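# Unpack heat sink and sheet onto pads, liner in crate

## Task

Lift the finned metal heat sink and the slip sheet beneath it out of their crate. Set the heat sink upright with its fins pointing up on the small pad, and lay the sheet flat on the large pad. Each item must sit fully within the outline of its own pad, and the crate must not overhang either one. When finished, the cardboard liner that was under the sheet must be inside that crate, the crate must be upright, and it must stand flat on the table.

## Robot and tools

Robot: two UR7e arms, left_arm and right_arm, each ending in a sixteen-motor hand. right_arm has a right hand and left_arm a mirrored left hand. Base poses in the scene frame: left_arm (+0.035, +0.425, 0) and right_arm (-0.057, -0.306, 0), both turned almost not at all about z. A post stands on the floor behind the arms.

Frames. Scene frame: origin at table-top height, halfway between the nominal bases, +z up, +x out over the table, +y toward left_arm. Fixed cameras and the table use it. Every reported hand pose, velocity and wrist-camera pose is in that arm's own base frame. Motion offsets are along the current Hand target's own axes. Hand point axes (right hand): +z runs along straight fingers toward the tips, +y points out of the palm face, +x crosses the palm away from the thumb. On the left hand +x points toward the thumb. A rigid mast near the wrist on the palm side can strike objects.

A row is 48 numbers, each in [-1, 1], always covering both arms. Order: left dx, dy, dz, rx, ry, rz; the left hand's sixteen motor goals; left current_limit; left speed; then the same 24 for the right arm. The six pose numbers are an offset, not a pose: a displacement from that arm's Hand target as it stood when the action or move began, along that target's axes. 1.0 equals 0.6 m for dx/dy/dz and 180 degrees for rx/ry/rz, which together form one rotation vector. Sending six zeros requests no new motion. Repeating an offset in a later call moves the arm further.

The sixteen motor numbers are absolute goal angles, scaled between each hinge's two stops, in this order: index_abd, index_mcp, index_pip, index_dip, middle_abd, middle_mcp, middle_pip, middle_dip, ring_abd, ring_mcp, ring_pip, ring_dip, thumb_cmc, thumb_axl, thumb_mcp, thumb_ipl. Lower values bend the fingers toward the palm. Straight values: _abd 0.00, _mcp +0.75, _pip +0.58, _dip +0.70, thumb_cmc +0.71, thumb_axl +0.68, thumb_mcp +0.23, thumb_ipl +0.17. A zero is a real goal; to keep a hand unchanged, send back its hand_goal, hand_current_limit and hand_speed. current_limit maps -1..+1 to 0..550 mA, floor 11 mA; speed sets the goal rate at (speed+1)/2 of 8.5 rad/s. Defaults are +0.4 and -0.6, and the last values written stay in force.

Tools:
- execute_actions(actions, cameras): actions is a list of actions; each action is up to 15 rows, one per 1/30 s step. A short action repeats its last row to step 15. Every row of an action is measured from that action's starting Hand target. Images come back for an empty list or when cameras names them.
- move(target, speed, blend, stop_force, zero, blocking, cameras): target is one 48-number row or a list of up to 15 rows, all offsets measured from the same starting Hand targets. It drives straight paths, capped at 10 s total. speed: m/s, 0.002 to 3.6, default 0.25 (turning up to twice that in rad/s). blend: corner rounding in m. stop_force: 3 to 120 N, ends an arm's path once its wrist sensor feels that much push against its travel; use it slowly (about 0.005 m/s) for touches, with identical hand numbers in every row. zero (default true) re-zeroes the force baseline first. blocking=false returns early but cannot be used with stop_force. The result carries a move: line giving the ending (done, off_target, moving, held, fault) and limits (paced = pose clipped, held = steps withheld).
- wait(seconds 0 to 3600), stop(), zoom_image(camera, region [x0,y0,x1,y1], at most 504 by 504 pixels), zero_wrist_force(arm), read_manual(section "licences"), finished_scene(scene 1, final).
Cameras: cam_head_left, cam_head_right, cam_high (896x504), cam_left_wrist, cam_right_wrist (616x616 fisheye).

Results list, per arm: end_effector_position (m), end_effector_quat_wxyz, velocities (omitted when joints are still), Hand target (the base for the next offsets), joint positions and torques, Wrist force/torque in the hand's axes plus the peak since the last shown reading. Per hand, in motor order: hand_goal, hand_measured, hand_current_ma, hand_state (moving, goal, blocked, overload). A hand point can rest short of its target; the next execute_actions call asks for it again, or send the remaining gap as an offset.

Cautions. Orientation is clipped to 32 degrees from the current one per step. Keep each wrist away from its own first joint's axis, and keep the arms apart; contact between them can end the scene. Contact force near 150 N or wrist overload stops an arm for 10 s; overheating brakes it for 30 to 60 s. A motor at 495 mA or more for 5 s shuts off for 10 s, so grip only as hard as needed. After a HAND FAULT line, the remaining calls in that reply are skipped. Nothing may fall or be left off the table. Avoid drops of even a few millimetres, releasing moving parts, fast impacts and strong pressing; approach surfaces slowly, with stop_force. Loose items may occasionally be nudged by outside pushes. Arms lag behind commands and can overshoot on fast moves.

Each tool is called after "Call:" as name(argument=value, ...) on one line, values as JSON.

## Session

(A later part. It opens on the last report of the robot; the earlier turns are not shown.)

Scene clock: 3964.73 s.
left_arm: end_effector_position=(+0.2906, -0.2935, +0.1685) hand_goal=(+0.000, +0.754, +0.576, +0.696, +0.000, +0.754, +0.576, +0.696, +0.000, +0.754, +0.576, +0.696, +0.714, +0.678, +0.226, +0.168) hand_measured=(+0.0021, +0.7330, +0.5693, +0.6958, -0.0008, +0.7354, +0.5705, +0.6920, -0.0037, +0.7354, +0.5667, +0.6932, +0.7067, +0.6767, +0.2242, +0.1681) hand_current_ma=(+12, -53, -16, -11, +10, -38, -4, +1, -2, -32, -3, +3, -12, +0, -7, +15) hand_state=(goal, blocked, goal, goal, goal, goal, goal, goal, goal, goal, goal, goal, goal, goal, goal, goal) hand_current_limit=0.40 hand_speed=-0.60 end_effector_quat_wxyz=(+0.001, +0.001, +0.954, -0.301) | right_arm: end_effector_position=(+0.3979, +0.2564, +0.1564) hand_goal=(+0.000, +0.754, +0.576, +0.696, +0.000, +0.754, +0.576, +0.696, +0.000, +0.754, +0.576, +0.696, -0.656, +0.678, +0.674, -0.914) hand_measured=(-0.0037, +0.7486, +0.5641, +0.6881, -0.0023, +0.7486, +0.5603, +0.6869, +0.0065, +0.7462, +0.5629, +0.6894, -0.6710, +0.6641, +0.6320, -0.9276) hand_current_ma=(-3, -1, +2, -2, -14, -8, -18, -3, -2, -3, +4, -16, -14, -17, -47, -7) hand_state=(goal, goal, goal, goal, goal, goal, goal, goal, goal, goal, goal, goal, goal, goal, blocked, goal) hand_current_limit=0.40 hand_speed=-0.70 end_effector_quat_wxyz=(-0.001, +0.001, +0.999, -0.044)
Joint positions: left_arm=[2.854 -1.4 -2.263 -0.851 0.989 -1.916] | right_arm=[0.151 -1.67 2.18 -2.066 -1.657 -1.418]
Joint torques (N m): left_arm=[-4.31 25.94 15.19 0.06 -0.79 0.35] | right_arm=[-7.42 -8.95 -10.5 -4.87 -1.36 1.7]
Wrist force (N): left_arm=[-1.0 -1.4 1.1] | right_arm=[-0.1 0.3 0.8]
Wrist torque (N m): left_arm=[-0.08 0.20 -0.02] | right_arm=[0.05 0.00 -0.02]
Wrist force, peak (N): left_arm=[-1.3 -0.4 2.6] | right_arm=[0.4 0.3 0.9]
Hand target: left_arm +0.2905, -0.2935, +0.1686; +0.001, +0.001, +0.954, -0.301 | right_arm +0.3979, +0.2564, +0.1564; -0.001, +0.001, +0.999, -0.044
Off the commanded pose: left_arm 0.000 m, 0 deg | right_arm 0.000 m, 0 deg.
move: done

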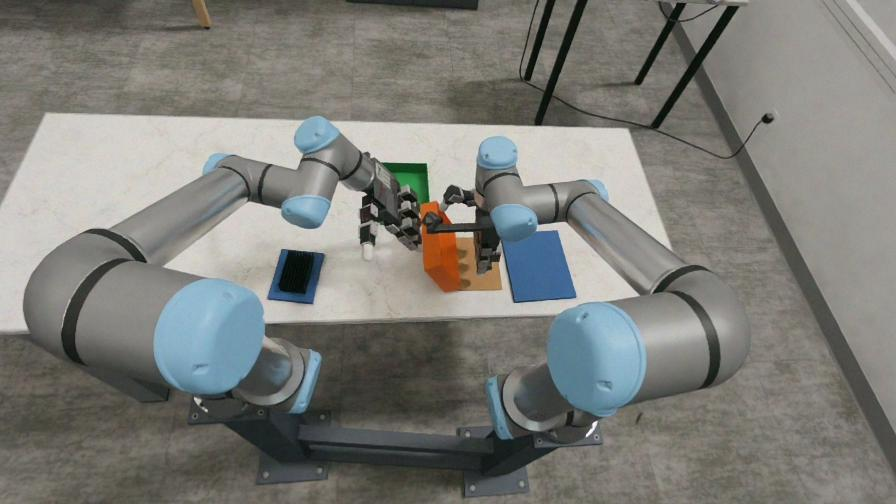

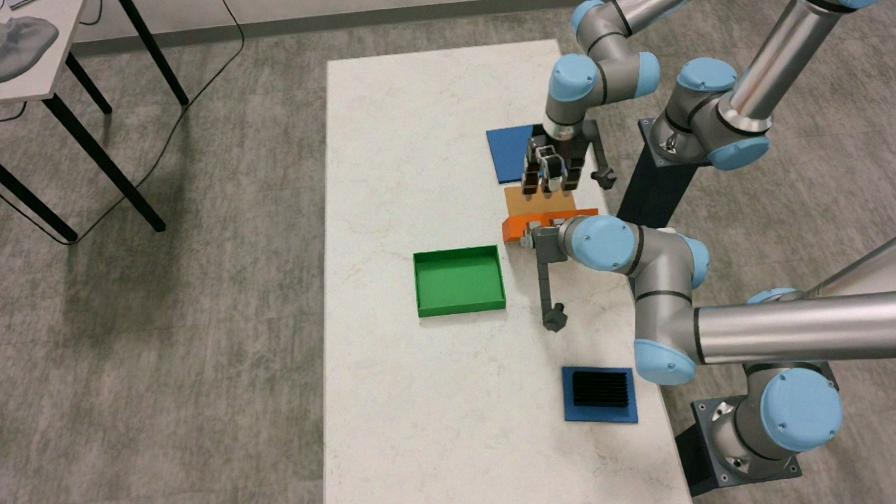

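Call:
move(target=[0,0.1098,0.0792,0.1389,0,0,0,0.754,0.576,0.696,0,0.754,0.576,0.696,0,0.754,0.576,0.696,0.714,0.678,0.226,0.168,0.4,-0.6,0,0,0,0,0,0,0,0.754,0.576,0.696,0,0.754,0.576,0.696,0,0.754,0.576,0.696,-0.657,0.677,0.674,-0.9135,0.4,-0.7], speed=0.05)

Call:
move(target=[[0,0.0827,-0.0108,0,0,0,0,0.754,0.576,0.696,0,0.754,0.576,0.696,0,0.754,0.576,0.696,0.714,0.678,0.226,0.168,0.4,-0.6,0,0,0,0,0,0,0,0.754,0.576,0.696,0,0.754,0.576,0.696,0,0.754,0.576,0.696,-0.657,0.677,0.674,-0.9135,0.4,-0.7],[0,0.1222,-0.0166,0,0,0,0,0.754,0.576,0.696,0,0.754,0.576,0.696,0,0.754,0.576,0.696,0.714,0.678,0.226,0.168,0.4,-0.6,0,0,0,0,0,0,0,0.754,0.576,0.696,0,0.754,0.576,0.696,0,0.754,0.576,0.696,-0.657,0.677,0.674,-0.9135,0.4,-0.7],[0,0.1578,-0.0249,0,0,0,0,0.754,0.576,0.696,0,0.754,0.576,0.696,0,0.754,0.576,0.696,0.714,0.678,0.226,0.168,0.4,-0.6,0,0,0,0,0,0,0,0.754,0.576,0.696,0,0.754,0.576,0.696,0,0.754,0.576,0.696,-0.657,0.677,0.674,-0.9135,0.4,-0.7]], speed=0.03, blend=0.003, cameras=["cam_head_left","cam_high"])

Call:
zoom_image(camera="cam_head_left", region=[350, 180, 540, 310])

Call:
zoom_image(camera="cam_high", region=[470, 110, 640, 300])

Scene clock: 4013.17 s.
left_arm: end_effector_position=(+0.2906, -0.2668, +0.0917) hand_goal=(+0.000, +0.754, +0.576, +0.696, +0.000, +0.754, +0.576, +0.696, +0.000, +0.754, +0.576, +0.696, +0.714, +0.678, +0.226, +0.168) hand_measured=(-0.0008, +0.7318, +0.5693, +0.6971, -0.0037, +0.7366, +0.5705, +0.6932, -0.0023, +0.7354, +0.5667, +0.6932, +0.7054, +0.6777, +0.2242, +0.1681) hand_current_ma=(+5, -56, -17, -6, +10, -33, +1, +0, -1, -29, -8, +0, -7, +1, -6, +9) hand_state=(goal, blocked, goal, goal, goal, goal, goal, goal, goal, goal, goal, goal, goal, goal, goal, goal) hand_current_limit=0.40 hand_speed=-0.60 end_effector_quat_wxyz=(+0.001, +0.001, +0.866, -0.500) | right_arm: end_effector_position=(+0.3979, +0.2564, +0.1564) hand_goal=(+0.000, +0.754, +0.576, +0.696, +0.000, +0.754, +0.576, +0.696, +0.000, +0.754, +0.576, +0.696, -0.656, +0.678, +0.674, -0.914) hand_measured=(-0.0023, +0.7486, +0.5654, +0.6881, -0.0023, +0.7486, +0.5603, +0.6869, +0.0065, +0.7462, +0.5629, +0.6894, -0.6710, +0.6641, +0.6310, -0.9285) hand_current_ma=(-18, -12, -6, -7, -5, -14, -24, +5, +0, -4, -4, -7, -9, -24, -50, -1) hand_state=(goal, goal, goal, goal, goal, goal, goal, goal, goal, goal, goal, goal, goal, goal, blocked, goal) hand_current_limit=0.40 hand_speed=-0.70 end_effector_quat_wxyz=(-0.001, +0.001, +0.999, -0.044)
Joint positions: left_arm=[3.215 -1.434 -2.543 -0.862 0.528 -1.423] | right_arm=[0.151 -1.67 2.18 -2.066 -1.657 -1.418]
Joint torques (N m): left_arm=[-6.55 21.88 27.48 5.47 0.18 -2.19] | right_arm=[-6.9 -9.53 -10.12 -4.75 -1.36 2.64]
Wrist force (N): left_arm=[-1.4 -1.0 1.5] | right_arm=[0.2 0.0 0.9]
Wrist torque (N m): left_arm=[0.02 0.28 -0.15] | right_arm=[0.01 -0.04 0.01]
Wrist force, peak (N): left_arm=[-1.7 -1.0 1.8] | right_arm=[0.0 0.4 1.2]
Hand target: left_arm +0.2907, -0.2668, +0.0919; +0.001, +0.001, +0.866, -0.500 | right_arm +0.3979, +0.2564, +0.1564; -0.001, +0.001, +0.999, -0.044
Off the commanded pose: left_arm 0.000 m, 0 deg | right_arm 0.000 m, 0 deg.
move: done

Scene clock: 4016.70 s.
left_arm: end_effector_position=(+0.2908, -0.2065, +0.0173) hand_goal=(+0.000, +0.754, +0.576, +0.696, +0.000, +0.754, +0.576, +0.696, +0.000, +0.754, +0.576, +0.696, +0.714, +0.678, +0.226, +0.168) hand_measured=(+0.0007, +0.7318, +0.5680, +0.6932, -0.0008, +0.7354, +0.5705, +0.6920, -0.0037, +0.7354, +0.5680, +0.6920, +0.7054, +0.6777, +0.2242, +0.1672) hand_current_ma=(+3, -55, -22, +1, +3, -35, -4, +6, +3, -34, -12, +1, -7, +2, -7, +9) hand_state=(goal, blocked, goal, goal, goal, goal, goal, goal, goal, goal, goal, goal, goal, goal, goal, goal) hand_current_limit=0.40 hand_speed=-0.60 end_effector_quat_wxyz=(+0.001, +0.001, +0.866, -0.500) | right_arm: end_effector_position=(+0.3979, +0.2564, +0.1564) hand_goal=(+0.000, +0.754, +0.576, +0.696, +0.000, +0.754, +0.576, +0.696, +0.000, +0.754, +0.576, +0.696, -0.656, +0.678, +0.674, -0.914) hand_measured=(-0.0023, +0.7486, +0.5654, +0.6881, -0.0023, +0.7486, +0.5603, +0.6869, +0.0065, +0.7462, +0.5616, +0.6894, -0.6710, +0.6641, +0.6320, -0.9285) hand_current_ma=(-9, +0, -9, -9, +1, -18, -32, -3, -3, +2, -5, -12, -17, -9, -42, -8) hand_state=(goal, goal, goal, goal, goal, goal, goal, goal, goal, goal, goal, goal, goal, goal, blocked, goal) hand_current_limit=0.40 hand_speed=-0.70 end_effector_quat_wxyz=(-0.001, +0.001, +0.999, -0.044)
Joint positions: left_arm=[3.416 -1.573 -2.614 -0.963 0.585 -1.056] | right_arm=[0.151 -1.67 2.18 -2.066 -1.657 -1.418]
Joint torques (N m): left_arm=[-6.45 25.72 15.55 3.15 -2.84 -2.18] | right_arm=[-6.88 -10.01 -10.77 -4.67 -1.23 2.69]
Wrist force (N): left_arm=[-1.4 -0.7 2.0] | right_arm=[0.4 -0.1 0.5]
Wrist torque (N m): left_arm=[0.01 0.29 -0.12] | right_arm=[0.03 -0.06 0.02]
Wrist force, peak (N): left_arm=[-1.8 -0.6 2.2] | right_arm=[0.3 0.3 1.0]
Hand target: left_arm +0.2910, -0.2065, +0.0174; +0.001, +0.001, +0.866, -0.500 | right_arm +0.3979, +0.2564, +0.1564; -0.001, +0.001, +0.999, -0.044
Off the commanded pose: left_arm 0.000 m, 0 deg | right_arm 0.000 m, 0 deg.
move: done

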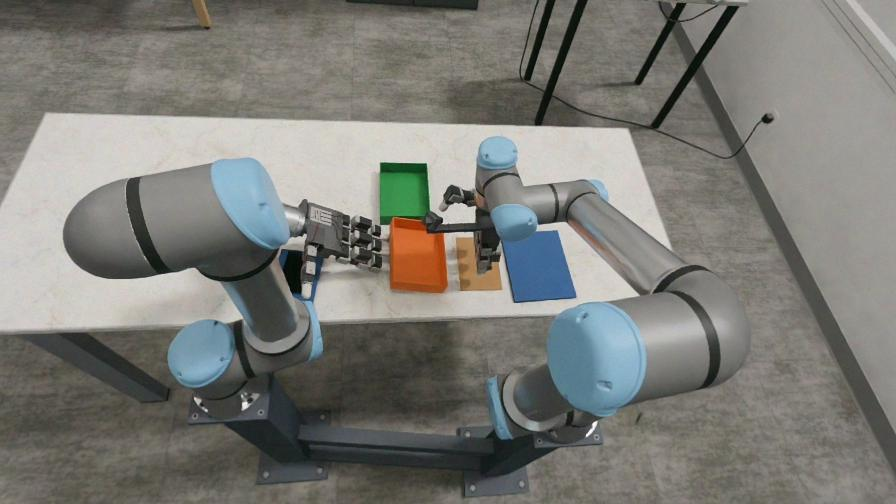

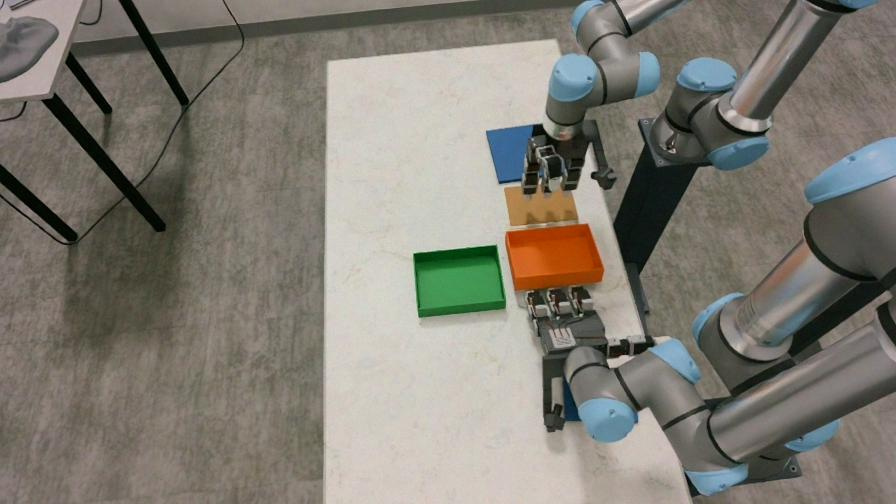

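Scaled by 2.653 from the camera's image (finer frame: 1280x720).

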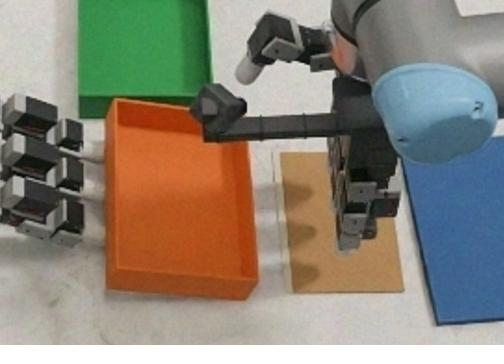

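Scaled by 2.653 from the camera's image (finer frame: 1280x720).

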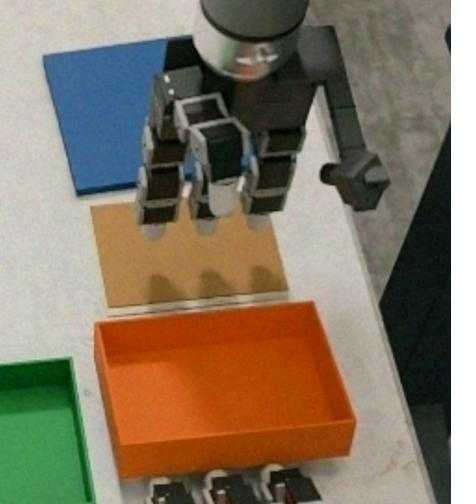

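Call:
move(target=[0,-0.0702,-0.0251,-0.1389,0,0,0,0.754,0.576,0.696,0,0.754,0.576,0.696,0,0.754,0.576,0.696,0.714,0.678,0.226,0.168,0.4,-0.6,0,0,0,0,0,0,0,0.754,0.576,0.696,0,0.754,0.576,0.696,0,0.754,0.576,0.696,-0.657,0.677,0.674,-0.9135,0.4,-0.7], speed=0.03, cameras=["cam_head_left","cam_high","cam_left_wrist"])

Call:
zoom_image(camera="cam_head_left", region=[350, 180, 540, 310])

Call:
zoom_image(camera="cam_high", region=[470, 110, 640, 300])

Scene clock: 4036.10 s.
left_arm: end_effector_position=(+0.2909, -0.2146, +0.0615) hand_goal=(+0.000, +0.754, +0.576, +0.696, +0.000, +0.754, +0.576, +0.696, +0.000, +0.754, +0.576, +0.696, +0.714, +0.678, +0.226, +0.168) hand_measured=(+0.0021, +0.7498, +0.5770, +0.6971, -0.0008, +0.7511, +0.5795, +0.6971, -0.0023, +0.7559, +0.5770, +0.6958, +0.7054, +0.6777, +0.2232, +0.1681) hand_current_ma=(+6, -11, -7, -7, +5, -1, +8, +9, +3, +7, +7, +1, -9, +2, -4, +9) hand_state=(goal, goal, goal, goal, goal, goal, goal, goal, goal, goal, goal, goal, goal, goal, goal, goal) hand_current_limit=0.40 hand_speed=-0.60 end_effector_quat_wxyz=(+0.001, +0.001, +0.954, -0.300) end_effector_velocity=(+0.001, +0.000, +0.000) end_effector_angular_velocity=(-0.004, -0.004, -0.001) | right_arm: end_effector_position=(+0.3979, +0.2564, +0.1564) hand_goal=(+0.000, +0.754, +0.576, +0.696, +0.000, +0.754, +0.576, +0.696, +0.000, +0.754, +0.576, +0.696, -0.656, +0.678, +0.674, -0.914) hand_measured=(-0.0037, +0.7486, +0.5641, +0.6881, -0.0023, +0.7486, +0.5603, +0.6881, +0.0065, +0.7450, +0.5629, +0.6881, -0.6710, +0.6641, +0.6320, -0.9276) hand_current_ma=(-1, +2, -18, -19, -4, -19, -26, +2, -3, -8, +5, -13, -16, -16, -39, -16) hand_state=(goal, goal, goal, goal, goal, goal, goal, goal, goal, goal, goal, goal, goal, goal, blocked, goal) hand_current_limit=0.40 hand_speed=-0.70 end_effector_quat_wxyz=(-0.001, +0.001, +0.999, -0.044)
Joint positions: left_arm=[3.081 -1.476 -2.504 -0.688 0.962 -1.644] | right_arm=[0.151 -1.67 2.18 -2.066 -1.657 -1.418]
Joint velocities: left_arm=[0.003 0.001 0 0.001 -0.004 0.005] | right_arm=[within noise]
Joint torques (N m): left_arm=[6.6 20.69 8.42 5.65 -2.37 2.55] | right_arm=[-7.1 -9.31 -10.96 -4.55 -1.24 2.63]
Wrist force (N): left_arm=[-0.7 -2.9 -0.6] | right_arm=[0.0 0.1 0.6]
Wrist torque (N m): left_arm=[0.11 0.17 0.06] | right_arm=[0.04 -0.02 -0.01]
Wrist force, peak (N): left_arm=[-1.2 -3.2 -1.0] | right_arm=[0.2 0.2 1.1]
Hand target: left_arm +0.2908, -0.2145, +0.0614; +0.001, +0.001, +0.954, -0.301 | right_arm +0.3979, +0.2564, +0.1564; -0.001, +0.001, +0.999, -0.044
Off the commanded pose: left_arm 0.000 m, 0 deg | right_arm 0.000 m, 0 deg.
move: done
cam_left_wrist: T_world_to_cam=[[0.78842, -0.49228, 0.36885, -0.39299], [-0.44004, -0.03237, 0.89739, 0.02521], [-0.42983, -0.86984, -0.24215, 0.08175]] pos_world=[0.35607, -0.12154, 0.14213]

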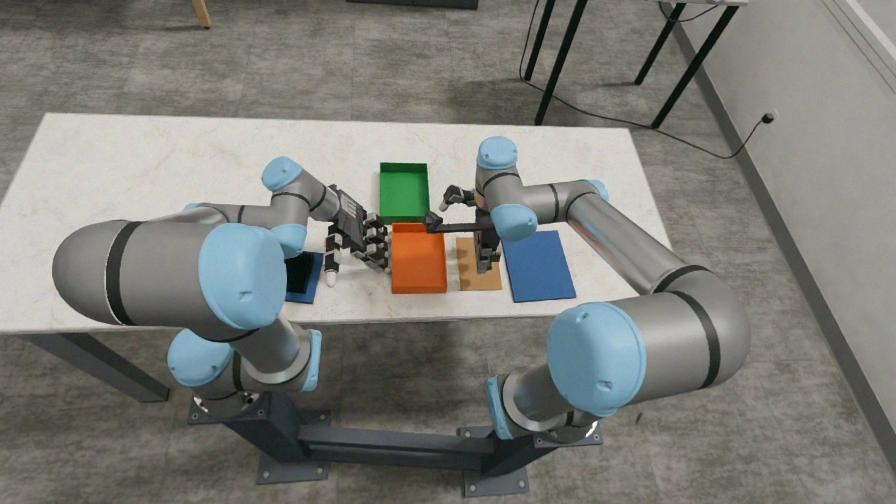

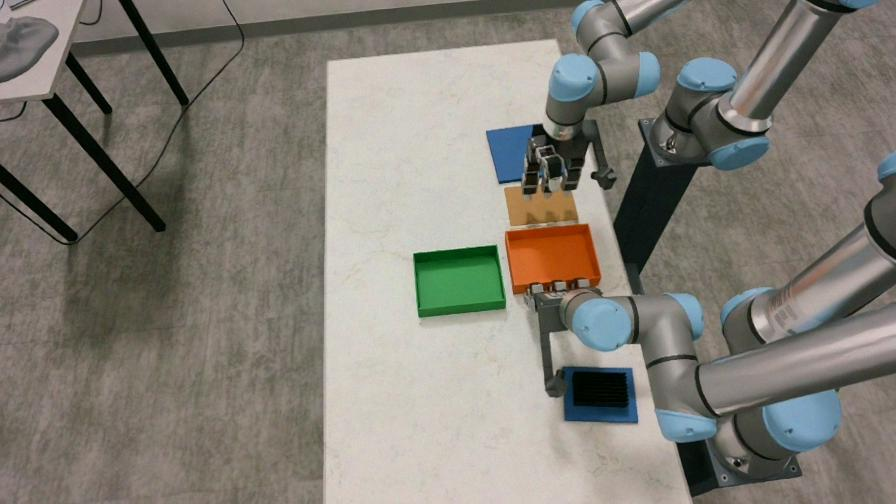

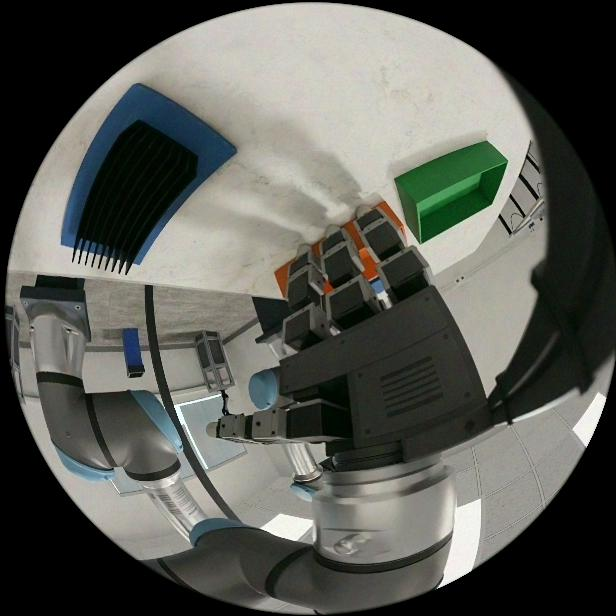

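Scaled by 2.653 from the camera's image (finer frame: 1280x720).

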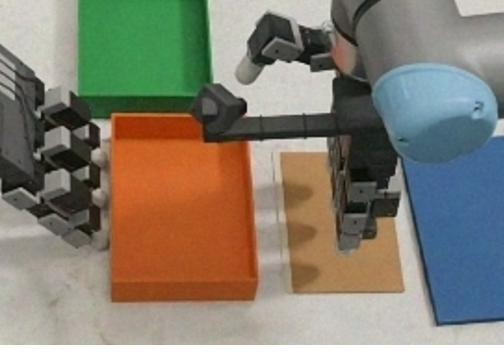

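Scaled by 2.653 from the camera's image (finer frame: 1280x720).

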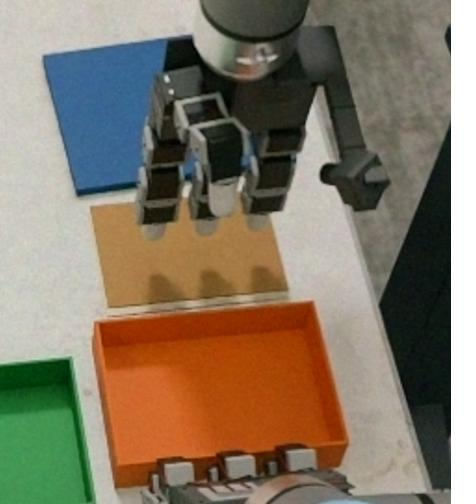

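Call:
move(target=[[0,-0.0697,-0.114,0,0,0,0,0.754,0.576,0.696,0,0.754,0.576,0.696,0,0.754,0.576,0.696,0.714,0.678,0.226,0.168,0.4,-0.6,-0.0417,-0.0581,0.0051,0,0,0,0,0.754,0.576,0.696,0,0.754,0.576,0.696,0,0.754,0.576,0.696,-0.657,0.677,0.674,-0.9135,0.4,-0.7],[0,-0.3318,0.0697,0,0,0,0,0.754,0.576,0.696,0,0.754,0.576,0.696,0,0.754,0.576,0.696,0.714,0.678,0.226,0.168,0.4,-0.6,-0.0417,-0.0581,0.0051,0,0,0,0,0.754,0.576,0.696,0,0.754,0.576,0.696,0,0.754,0.576,0.696,-0.657,0.677,0.674,-0.9135,0.4,-0.7],[0,-0.2668,0.1625,0,0,0,0,0.754,0.576,0.696,0,0.754,0.576,0.696,0,0.754,0.576,0.696,0.714,0.678,0.226,0.168,0.4,-0.6,-0.0417,-0.0581,0.0051,0,0,0,0,0.754,0.576,0.696,0,0.754,0.576,0.696,0,0.754,0.576,0.696,-0.657,0.677,0.674,-0.9135,0.4,-0.7]], speed=0.08, blend=0.01, cameras=["cam_head_left","cam_high","cam_head_right"])

Call:
zoom_image(camera="cam_head_left", region=[400, 180, 540, 310])

Call:
zoom_image(camera="cam_high", region=[470, 110, 640, 300])

Scene clock: 4058.93 s.
left_arm: end_effector_position=(+0.2907, -0.4015, +0.0732) hand_goal=(+0.000, +0.754, +0.576, +0.696, +0.000, +0.754, +0.576, +0.696, +0.000, +0.754, +0.576, +0.696, +0.714, +0.678, +0.226, +0.168) hand_measured=(-0.0008, +0.7474, +0.5731, +0.6983, -0.0008, +0.7474, +0.5731, +0.6920, -0.0037, +0.7486, +0.5731, +0.6932, +0.7067, +0.6777, +0.2232, +0.1681) hand_current_ma=(+4, -10, -15, -8, +2, -7, +0, +3, +2, -2, -6, +3, -4, +1, -4, +6) hand_state=(goal, goal, goal, goal, goal, goal, goal, goal, goal, goal, goal, goal, goal, goal, goal, goal) hand_current_limit=0.40 hand_speed=-0.60 end_effector_quat_wxyz=(+0.001, +0.001, +0.954, -0.301) | right_arm: end_effector_position=(+0.4228, +0.2214, +0.1563) hand_goal=(+0.000, +0.754, +0.576, +0.696, +0.000, +0.754, +0.576, +0.696, +0.000, +0.754, +0.576, +0.696, -0.656, +0.678, +0.674, -0.914) hand_measured=(-0.0037, +0.7486, +0.5654, +0.6881, -0.0023, +0.7474, +0.5603, +0.6869, +0.0065, +0.7462, +0.5616, +0.6881, -0.6697, +0.6641, +0.6320, -0.9276) hand_current_ma=(+1, -1, -15, -10, -4, -14, -25, +6, -4, -3, +9, -8, -10, -15, -43, -12) hand_state=(goal, goal, goal, goal, goal, goal, goal, goal, goal, goal, goal, goal, goal, goal, blocked, goal) hand_current_limit=0.40 hand_speed=-0.70 end_effector_quat_wxyz=(-0.001, +0.001, +0.999, -0.044)
Joint positions: left_arm=[2.608 -1.798 -2.215 -0.357 1.055 -2.194] | right_arm=[0.058 -1.647 2.162 -2.079 -1.658 -1.511]
Joint torques (N m): left_arm=[-1.59 30.21 28.12 2.35 -1.28 -2.31] | right_arm=[6.31 -23.84 -10.38 -0.34 0.81 2.64]
Wrist force (N): left_arm=[-1.0 -1.7 1.0] | right_arm=[0.3 0.4 0.7]
Wrist torque (N m): left_arm=[-0.03 0.19 -0.01] | right_arm=[0.07 -0.05 0.11]
Wrist force, peak (N): left_arm=[-1.1 -3.4 -1.0] | right_arm=[-0.2 0.2 1.2]
Hand target: left_arm +0.2907, -0.4016, +0.0733; +0.001, +0.001, +0.954, -0.301 | right_arm +0.4228, +0.2214, +0.1563; -0.001, +0.001, +0.999, -0.044
Off the commanded pose: left_arm 0.000 m, 0 deg | right_arm 0.000 m, 0 deg.
move: done
Images, in order (width x height): cam_head_left 896x504, cam_head_right 896x504, cam_high 896x504.

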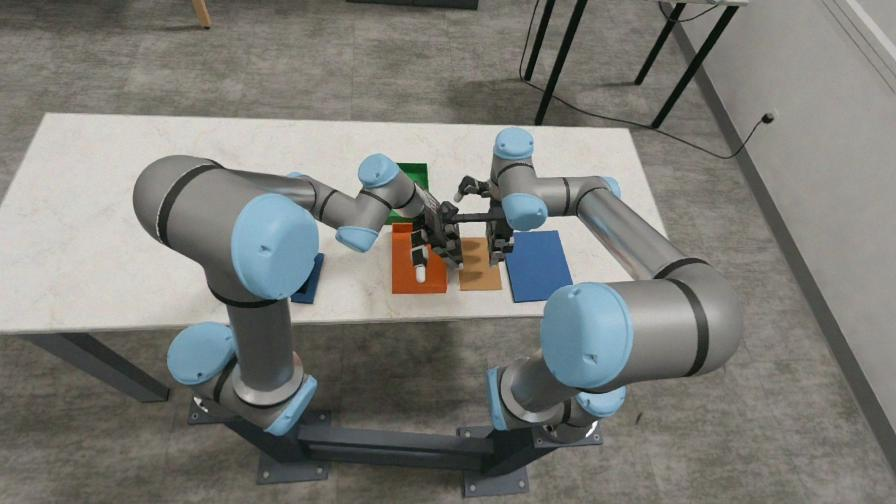

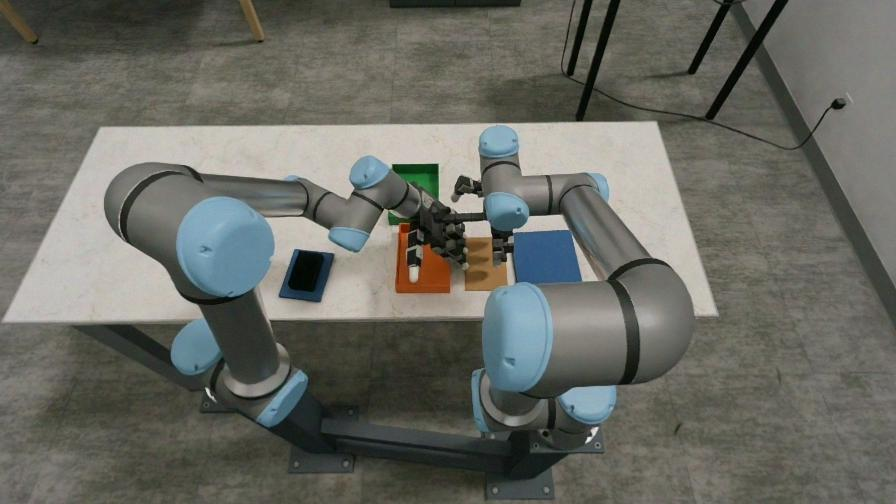

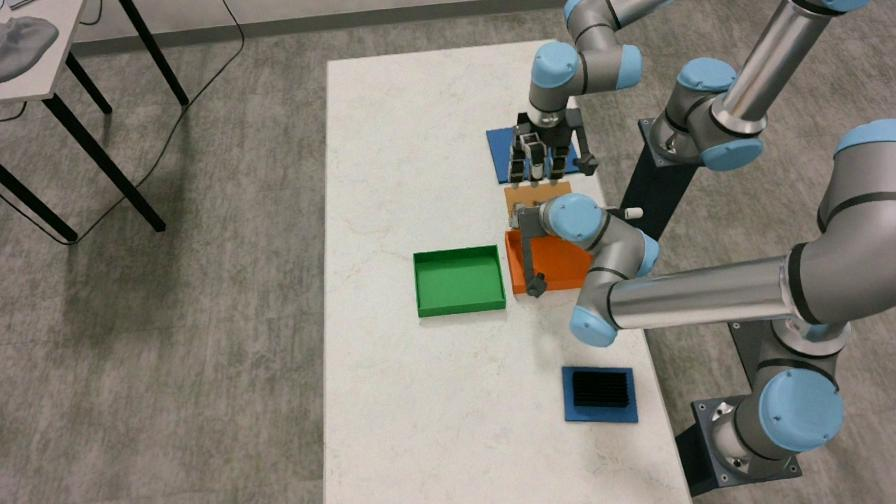

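Scaled by 3.600 from the camera's image (finer frame: 1280x720).

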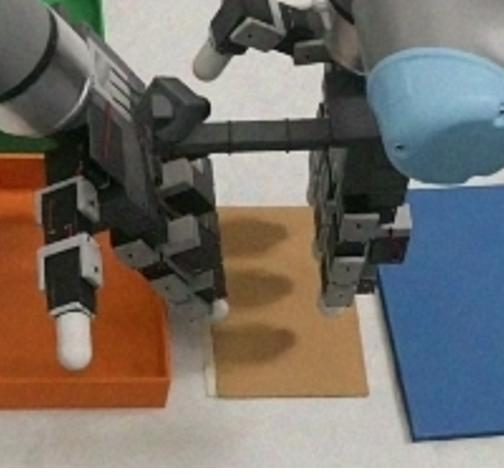

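Scaled by 2.653 from the camera's image (finer frame: 1280x720).

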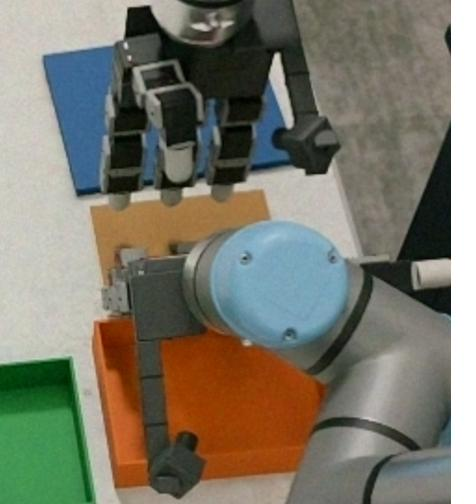

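Call:
move(target=[0,0.0048,-0.0033,0,0,0,0,0.754,0.576,0.696,0,0.754,0.576,0.696,0,0.754,0.576,0.696,0.714,0.678,0.226,0.168,0.4,-0.6,0,0,0,0,0,0,0,0.754,0.576,0.696,0,0.754,0.576,0.696,0,0.754,0.576,0.696,-0.657,0.677,0.674,-0.9135,0.4,-0.7], speed=0.03)

Call:
move(target=[0,0.0153,0.0218,0,0,0,0,0.754,0.576,0.696,0,0.754,0.576,0.696,0,0.754,0.576,0.696,0.714,0.678,0.226,0.168,0.4,-0.6,0,0,0,0,0,0,0,0.754,0.576,0.696,0,0.754,0.576,0.696,0,0.754,0.576,0.696,-0.657,0.677,0.674,-0.9135,0.4,-0.7], speed=0.008, stop_force=5, cameras=["cam_head_left","cam_head_right","cam_right_wrist"])

Call:
zoom_image(camera="cam_head_left", region=[440, 220, 520, 300])

Call:
zoom_image(camera="cam_right_wrist", region=[180, 80, 540, 380])

Scene clock: 4069.93 s.
left_arm: end_effector_position=(+0.2906, -0.3981, +0.0733) hand_goal=(+0.000, +0.754, +0.576, +0.696, +0.000, +0.754, +0.576, +0.696, +0.000, +0.754, +0.576, +0.696, +0.714, +0.678, +0.226, +0.168) hand_measured=(-0.0008, +0.7498, +0.5718, +0.6971, -0.0008, +0.7498, +0.5731, +0.6920, -0.0037, +0.7486, +0.5718, +0.6932, +0.7067, +0.6788, +0.2232, +0.1672) hand_current_ma=(+0, -10, -11, -4, +7, -2, +6, +1, -2, -5, -1, +7, -11, +0, -6, +9) hand_state=(goal, goal, goal, goal, goal, goal, goal, goal, goal, goal, goal, goal, goal, goal, goal, goal) hand_current_limit=0.40 hand_speed=-0.60 end_effector_quat_wxyz=(+0.001, +0.001, +0.954, -0.301) | right_arm: end_effector_position=(+0.4228, +0.2214, +0.1563) hand_goal=(+0.000, +0.754, +0.576, +0.696, +0.000, +0.754, +0.576, +0.696, +0.000, +0.754, +0.576, +0.696, -0.656, +0.678, +0.674, -0.914) hand_measured=(-0.0037, +0.7486, +0.5641, +0.6881, -0.0023, +0.7486, +0.5603, +0.6869, +0.0065, +0.7462, +0.5616, +0.6881, -0.6697, +0.6641, +0.6320, -0.9285) hand_current_ma=(-11, -1, -1, -8, -10, -10, -26, -3, +3, -4, +3, -9, -12, -22, -39, +2) hand_state=(goal, goal, goal, goal, goal, goal, goal, goal, goal, goal, goal, goal, goal, goal, blocked, goal) hand_current_limit=0.40 hand_speed=-0.70 end_effector_quat_wxyz=(-0.001, +0.001, +0.999, -0.044)
Joint positions: left_arm=[2.615 -1.791 -2.222 -0.359 1.053 -2.187] | right_arm=[0.058 -1.647 2.162 -2.079 -1.658 -1.511]
Joint torques (N m): left_arm=[-4.31 14.57 26.73 3.66 0.24 -2.22] | right_arm=[5.99 -24.08 -10.63 -0.42 0.76 2.48]
Wrist force (N): left_arm=[-1.0 -1.6 0.9] | right_arm=[0.2 -0.2 0.5]
Wrist torque (N m): left_arm=[-0.02 0.19 -0.02] | right_arm=[0.02 -0.03 0.09]
Wrist force, peak (N): left_arm=[-1.5 -1.7 1.2] | right_arm=[0.0 0.6 0.9]
Hand target: left_arm +0.2907, -0.3981, +0.0732; +0.001, +0.001, +0.954, -0.301 | right_arm +0.4228, +0.2214, +0.1563; -0.001, +0.001, +0.999, -0.044
Off the commanded pose: left_arm 0.000 m, 0 deg | right_arm 0.000 m, 0 deg.
move: done

Scene clock: 4072.23 s.
left_arm: end_effector_position=(+0.2907, -0.3981, +0.0638) hand_goal=(+0.000, +0.754, +0.576, +0.696, +0.000, +0.754, +0.576, +0.696, +0.000, +0.754, +0.576, +0.696, +0.714, +0.678, +0.226, +0.168) hand_measured=(-0.0023, +0.7547, +0.5782, +0.6971, -0.0023, +0.7571, +0.5795, +0.6971, -0.0052, +0.7571, +0.5795, +0.6971, +0.7054, +0.6777, +0.2232, +0.1681) hand_current_ma=(+5, -4, -8, -6, +4, +6, +9, +8, -3, +10, +9, +2, -5, -2, -8, +8) hand_state=(goal, goal, goal, goal, goal, goal, goal, goal, goal, goal, goal, goal, goal, goal, goal, goal) hand_current_limit=0.40 hand_speed=-0.60 end_effector_quat_wxyz=(+0.001, +0.001, +0.954, -0.301) | right_arm: end_effector_position=(+0.4228, +0.2214, +0.1563) hand_goal=(+0.000, +0.754, +0.576, +0.696, +0.000, +0.754, +0.576, +0.696, +0.000, +0.754, +0.576, +0.696, -0.656, +0.678, +0.674, -0.914) hand_measured=(-0.0037, +0.7486, +0.5641, +0.6881, -0.0023, +0.7474, +0.5590, +0.6869, +0.0065, +0.7462, +0.5616, +0.6881, -0.6697, +0.6641, +0.6320, -0.9285) hand_current_ma=(+2, -3, -3, -3, -13, -9, -21, +3, -4, -11, -3, -13, -14, -24, -47, -14) hand_state=(goal, goal, goal, goal, goal, goal, goal, goal, goal, goal, goal, goal, goal, goal, blocked, goal) hand_current_limit=0.40 hand_speed=-0.70 end_effector_quat_wxyz=(-0.001, +0.001, +0.999, -0.044)
Joint positions: left_arm=[2.615 -1.813 -2.23 -0.33 1.053 -2.187] | right_arm=[0.058 -1.647 2.162 -2.079 -1.658 -1.511]
Joint torques (N m): left_arm=[-2.3 37.79 25.66 0.29 -0.05 0.02] | right_arm=[6.03 -24.54 -9.67 -0.28 0.82 2.59]
Wrist force (N): left_arm=[-0.9 -2.9 -0.1] | right_arm=[0.2 0.4 1.0]
Wrist torque (N m): left_arm=[0.09 0.17 0.03] | right_arm=[0.05 -0.04 0.10]
Wrist force, peak (N): left_arm=[-0.9 -4.3 -4.2] | right_arm=[0.1 0.3 1.2]
Hand target: left_arm +0.2907, -0.3981, +0.0638; +0.001, +0.001, +0.954, -0.301 (not the last commanded pose) | right_arm +0.4228, +0.2214, +0.1563; -0.001, +0.001, +0.999, -0.044
Off the commanded pose: left_arm 0.007 m, 0 deg | right_arm 0.000 m, 0 deg.
move: contact (left_arm)
cam_right_wrist: T_world_to_cam=[[0.77634, 0.62245, -0.09926, -0.40994], [0.44367, -0.42778, 0.7875, -0.26569], [0.44771, -0.65541, -0.60827, 0.17258]] pos_world=[0.35887, 0.25462, 0.27351]

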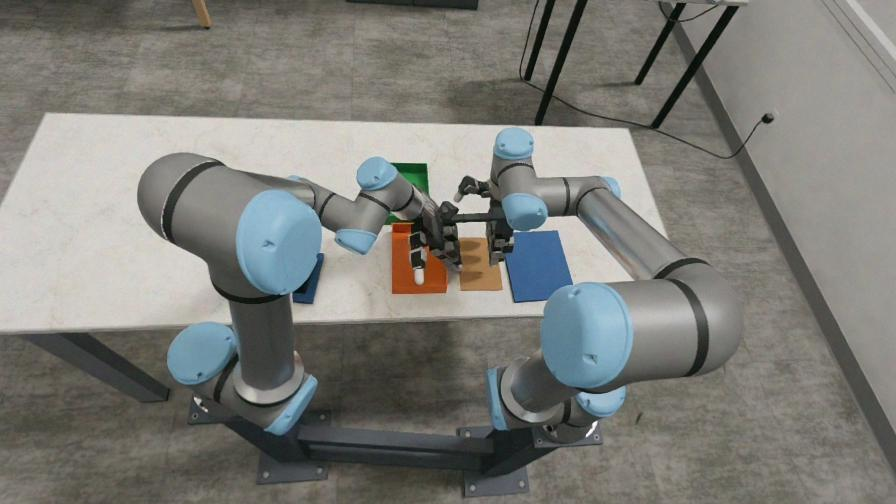

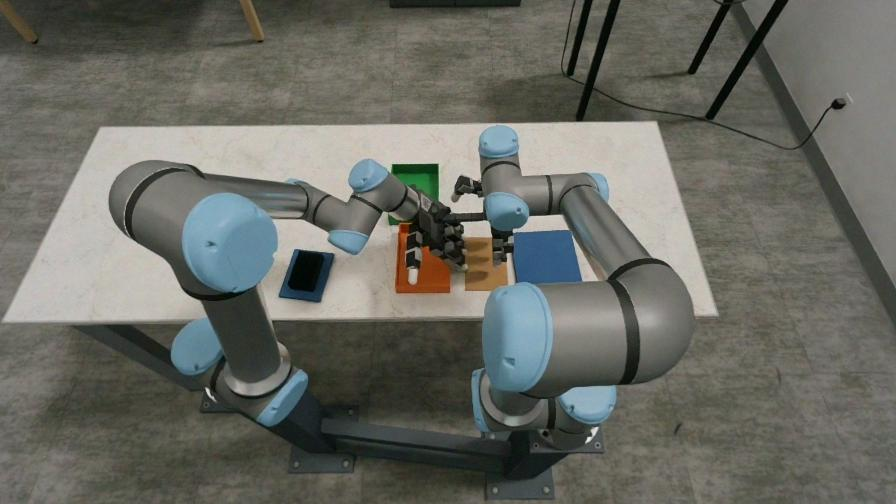

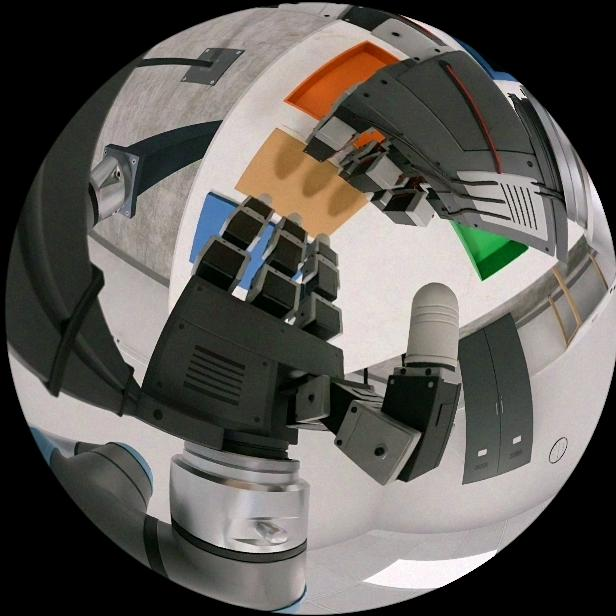

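Scaled by 6.300 from the camera's image (finer frame: 1280x720).

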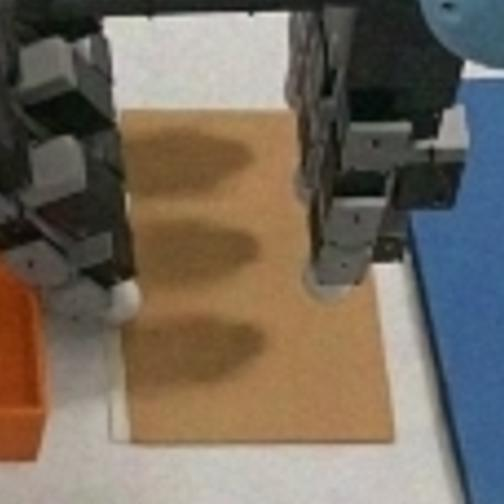

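Scaled by 1.400 from the camera's image (finer frame: 880x880).

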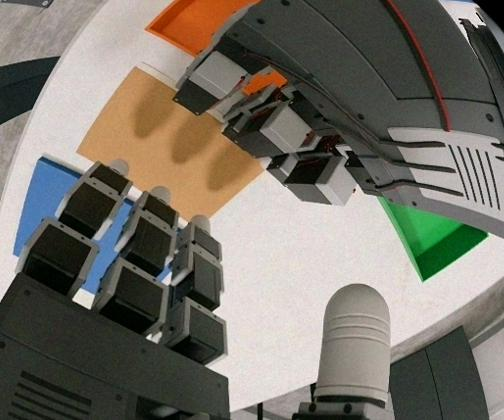

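Call:
move(target=[[0,-0.0038,-0.0055,0,0,0,0,0.754,0.576,0.696,0,0.754,0.576,0.696,0,0.754,0.576,0.696,0.714,0.678,0.226,0.168,0.4,-0.6,0,0,0,0,0,0,0,0.754,0.576,0.696,0,0.754,0.576,0.696,0,0.754,0.576,0.696,-0.657,0.677,0.674,-0.9135,0.4,-0.7],[0,0.0023,-0.0098,0,0,0,0,0.754,0.576,0.696,0,0.754,0.576,0.696,0,0.754,0.576,0.696,0.714,0.678,0.226,0.168,0.4,-0.6,0,0,0,0,0,0,0,0.754,0.576,0.696,0,0.754,0.576,0.696,0,0.754,0.576,0.696,-0.657,0.677,0.674,-0.9135,0.4,-0.7]], speed=0.03)

Call:
move(target=[0,0.0115,0.0164,0,0,0,0,0.754,0.576,0.696,0,0.754,0.576,0.696,0,0.754,0.576,0.696,0.714,0.678,0.226,0.168,0.4,-0.6,0,0,0,0,0,0,0,0.754,0.576,0.696,0,0.754,0.576,0.696,0,0.754,0.576,0.696,-0.657,0.677,0.674,-0.9135,0.4,-0.7], speed=0.006, stop_force=7, cameras=["cam_head_left"])

Call:
zoom_image(camera="cam_head_left", region=[440, 220, 520, 300])

Scene clock: 4084.73 s.
left_arm: end_effector_position=(+0.2906, -0.3935, +0.0679) hand_goal=(+0.000, +0.754, +0.576, +0.696, +0.000, +0.754, +0.576, +0.696, +0.000, +0.754, +0.576, +0.696, +0.714, +0.678, +0.226, +0.168) hand_measured=(-0.0023, +0.7486, +0.5744, +0.6958, -0.0023, +0.7486, +0.5731, +0.6920, -0.0052, +0.7498, +0.5757, +0.6958, +0.7067, +0.6767, +0.2232, +0.1681) hand_current_ma=(+2, -13, -11, -7, +5, +0, +5, -1, +1, -2, +5, +1, -9, +0, -7, +7) hand_state=(goal, goal, goal, goal, goal, goal, goal, goal, goal, goal, goal, goal, goal, goal, goal, goal) hand_current_limit=0.40 hand_speed=-0.60 end_effector_quat_wxyz=(+0.001, +0.001, +0.954, -0.301) end_effector_velocity=(+0.000, -0.001, -0.001) end_effector_angular_velocity=(+0.001, +0.003, +0.003) | right_arm: end_effector_position=(+0.4228, +0.2214, +0.1563) hand_goal=(+0.000, +0.754, +0.576, +0.696, +0.000, +0.754, +0.576, +0.696, +0.000, +0.754, +0.576, +0.696, -0.656, +0.678, +0.674, -0.914) hand_measured=(-0.0023, +0.7486, +0.5641, +0.6881, -0.0023, +0.7486, +0.5603, +0.6869, +0.0065, +0.7462, +0.5629, +0.6881, -0.6697, +0.6641, +0.6320, -0.9285) hand_current_ma=(-11, +1, +3, -7, -2, -15, -15, +0, -1, -2, -11, -3, -9, -24, -43, -9) hand_state=(goal, goal, goal, goal, goal, goal, goal, goal, goal, goal, goal, goal, goal, goal, blocked, goal) hand_current_limit=0.40 hand_speed=-0.70 end_effector_quat_wxyz=(-0.001, +0.001, +0.999, -0.044)
Joint positions: left_arm=[2.624 -1.796 -2.236 -0.346 1.05 -2.177] | right_arm=[0.058 -1.647 2.162 -2.079 -1.658 -1.511]
Joint velocities: left_arm=[-0.001 -0.003 0.001 0 0.001 -0.005] | right_arm=[within noise]
Joint torques (N m): left_arm=[-6.02 14.48 28.21 3.29 -0.07 -2.11] | right_arm=[6.08 -24 -10.77 -0.36 0.91 2.72]
Wrist force (N): left_arm=[-1.1 -1.4 0.8] | right_arm=[0.2 0.3 0.6]
Wrist torque (N m): left_arm=[0.03 0.20 -0.11] | right_arm=[0.07 -0.03 0.10]
Wrist force, peak (N): left_arm=[-0.9 -3.1 0.0] | right_arm=[-0.2 0.4 1.2]
Hand target: left_arm +0.2907, -0.3936, +0.0679; +0.001, +0.001, +0.954, -0.301 | right_arm +0.4228, +0.2214, +0.1563; -0.001, +0.001, +0.999, -0.044
Off the commanded pose: left_arm 0.000 m, 0 deg | right_arm 0.000 m, 0 deg.
move: done

Scene clock: 4086.80 s.
left_arm: end_effector_position=(+0.2907, -0.3936, +0.0626) hand_goal=(+0.000, +0.754, +0.576, +0.696, +0.000, +0.754, +0.576, +0.696, +0.000, +0.754, +0.576, +0.696, +0.714, +0.678, +0.226, +0.168) hand_measured=(-0.0023, +0.7607, +0.5821, +0.6971, -0.0008, +0.7595, +0.5808, +0.6983, -0.0052, +0.7631, +0.5834, +0.6983, +0.7067, +0.6777, +0.2232, +0.1672) hand_current_ma=(+6, +10, -1, -7, +8, +18, +15, +14, -3, +26, +22, +7, -4, -2, -7, +10) hand_state=(goal, goal, goal, goal, goal, goal, goal, goal, goal, goal, goal, goal, goal, goal, goal, goal) hand_current_limit=0.40 hand_speed=-0.60 end_effector_quat_wxyz=(+0.001, +0.001, +0.954, -0.301) | right_arm: end_effector_position=(+0.4228, +0.2214, +0.1563) hand_goal=(+0.000, +0.754, +0.576, +0.696, +0.000, +0.754, +0.576, +0.696, +0.000, +0.754, +0.576, +0.696, -0.656, +0.678, +0.674, -0.914) hand_measured=(-0.0037, +0.7486, +0.5641, +0.6881, -0.0023, +0.7486, +0.5603, +0.6869, +0.0065, +0.7462, +0.5616, +0.6894, -0.6697, +0.6641, +0.6320, -0.9285) hand_current_ma=(-15, -7, -12, -6, +3, -5, -17, +13, -1, -1, -11, -8, -18, -21, -47, -7) hand_state=(goal, goal, goal, goal, goal, goal, goal, goal, goal, goal, goal, goal, goal, goal, blocked, goal) hand_current_limit=0.40 hand_speed=-0.70 end_effector_quat_wxyz=(-0.001, +0.001, +0.999, -0.044)
Joint positions: left_arm=[2.624 -1.808 -2.24 -0.329 1.05 -2.177] | right_arm=[0.058 -1.647 2.162 -2.079 -1.658 -1.511]
Joint torques (N m): left_arm=[-5.83 37.53 25.55 -0.28 0.22 -1.54] | right_arm=[6.41 -23.89 -9.74 -0.52 0.81 2.66]
Wrist force (N): left_arm=[-0.7 -3.8 -2.0] | right_arm=[0.0 0.0 0.7]
Wrist torque (N m): left_arm=[0.26 0.12 -0.02] | right_arm=[0.03 -0.01 0.08]
Wrist force, peak (N): left_arm=[-0.7 -5.2 -5.4] | right_arm=[-0.1 0.5 1.0]
Hand target: left_arm +0.2907, -0.3936, +0.0626; +0.001, +0.001, +0.954, -0.301 (not the last commanded pose) | right_arm +0.4228, +0.2214, +0.1563; -0.001, +0.001, +0.999, -0.044
Off the commanded pose: left_arm 0.007 m, 0 deg | right_arm 0.000 m, 0 deg.
move: contact (left_arm)

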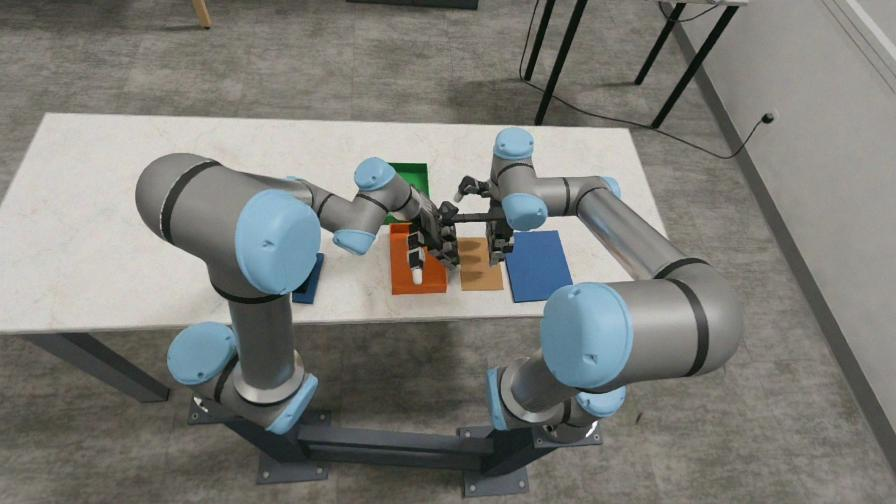

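Scaled by 6.300 from the camera's image (finer frame: 1280x720).

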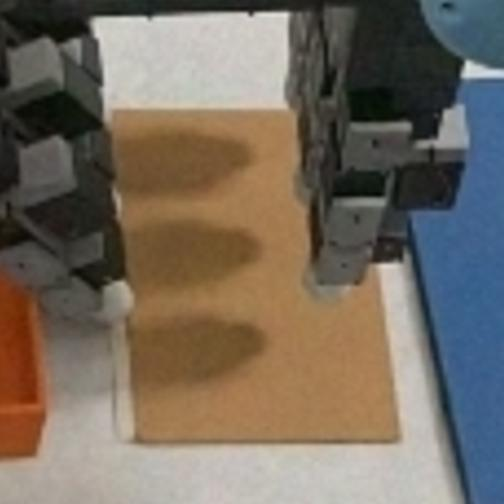

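Call:
move(target=[0,0,0,0,0,0,0,0.754,0.576,0.696,0,0.754,0.576,0.696,0,0.754,0.576,0.696,0.714,0.678,0.226,0.168,0.4,-0.6,0,0.0041,0.0465,0,0,0,0,0.754,0.576,0.696,0,0.754,0.576,0.696,0,0.754,0.576,0.696,-0.657,0.677,0.674,-0.9135,0.4,-0.7], speed=0.03)

Call:
move(target=[0,0,0,0,0,0,0,0.754,0.576,0.696,0,0.754,0.576,0.696,0,0.754,0.576,0.696,0.714,0.678,0.226,0.168,0.4,-0.6,0,0.0017,0.02,0,0,0,0,0.754,0.576,0.696,0,0.754,0.576,0.696,0,0.754,0.576,0.696,-0.657,0.677,0.674,-0.9135,0.4,-0.7], speed=0.006, stop_force=2.5, cameras=["cam_head_left"])

Call:
zoom_image(camera="cam_head_left", region=[440, 220, 520, 300])

Scene clock: 4105.73 s.
left_arm: end_effector_position=(+0.2907, -0.3936, +0.0626) hand_goal=(+0.000, +0.754, +0.576, +0.696, +0.000, +0.754, +0.576, +0.696, +0.000, +0.754, +0.576, +0.696, +0.714, +0.678, +0.226, +0.168) hand_measured=(-0.0023, +0.7595, +0.5821, +0.6983, -0.0008, +0.7595, +0.5808, +0.6996, -0.0037, +0.7619, +0.5847, +0.6996, +0.7067, +0.6777, +0.2242, +0.1672) hand_current_ma=(+5, +8, -1, -5, +5, +12, +22, +13, -2, +22, +17, +14, -8, -4, -5, +6) hand_state=(goal, goal, goal, goal, goal, goal, goal, goal, goal, goal, goal, goal, goal, goal, goal, goal) hand_current_limit=0.40 hand_speed=-0.60 end_effector_quat_wxyz=(+0.001, +0.001, +0.954, -0.301) | right_arm: end_effector_position=(+0.4227, +0.2214, +0.1282) hand_goal=(+0.000, +0.754, +0.576, +0.696, +0.000, +0.754, +0.576, +0.696, +0.000, +0.754, +0.576, +0.696, -0.656, +0.678, +0.674, -0.914) hand_measured=(-0.0037, +0.7486, +0.5641, +0.6881, -0.0023, +0.7486, +0.5603, +0.6869, +0.0065, +0.7462, +0.5616, +0.6894, -0.6697, +0.6641, +0.6320, -0.9285) hand_current_ma=(+4, -4, -12, -21, -6, -22, -13, +0, -5, -8, -3, -7, -6, -19, -44, -9) hand_state=(goal, goal, goal, goal, goal, goal, goal, goal, goal, goal, goal, goal, goal, goal, blocked, goal) hand_current_limit=0.40 hand_speed=-0.70 end_effector_quat_wxyz=(-0.001, +0.001, +0.999, -0.044) end_effector_velocity=(+0.000, +0.000, +0.002) end_effector_angular_velocity=(-0.001, -0.002, +0.001)
Joint positions: left_arm=[2.624 -1.808 -2.24 -0.329 1.05 -2.177] | right_arm=[0.058 -1.604 2.206 -2.166 -1.658 -1.511]
Joint velocities: left_arm=[within noise] | right_arm=[0.001 -0.003 -0.003 0.005 -0.001 0]
Joint torques (N m): left_arm=[-5.75 36.84 24.33 1.66 0.45 -1.56] | right_arm=[5.95 -27.12 -26.72 -0.37 -0.04 2.49]
Wrist force (N): left_arm=[-0.7 -3.7 -2.2] | right_arm=[0.1 0.1 0.7]
Wrist torque (N m): left_arm=[0.29 0.11 -0.03] | right_arm=[0.05 -0.03 0.10]
Wrist force, peak (N): left_arm=[-0.9 -4.1 -2.1] | right_arm=[-0.1 0.3 1.3]
Hand target: left_arm +0.2907, -0.3936, +0.0626; +0.001, +0.001, +0.954, -0.301 | right_arm +0.4228, +0.2214, +0.1283; -0.001, +0.001, +0.999, -0.044
Off the commanded pose: left_arm 0.000 m, 0 deg | right_arm 0.000 m, 0 deg.
move: done

stop_force must be a number from 3 to 120 (N); nothing of the call was run

Scaled by 6.300 from the camera's image (finer frame: 1280x720).
This view is cut from an older image: the scene may have changed since it was taken.

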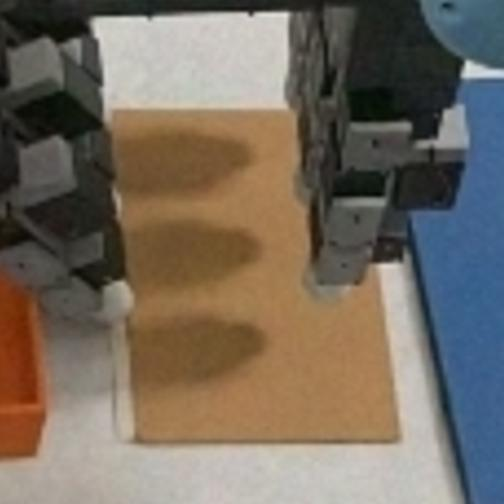

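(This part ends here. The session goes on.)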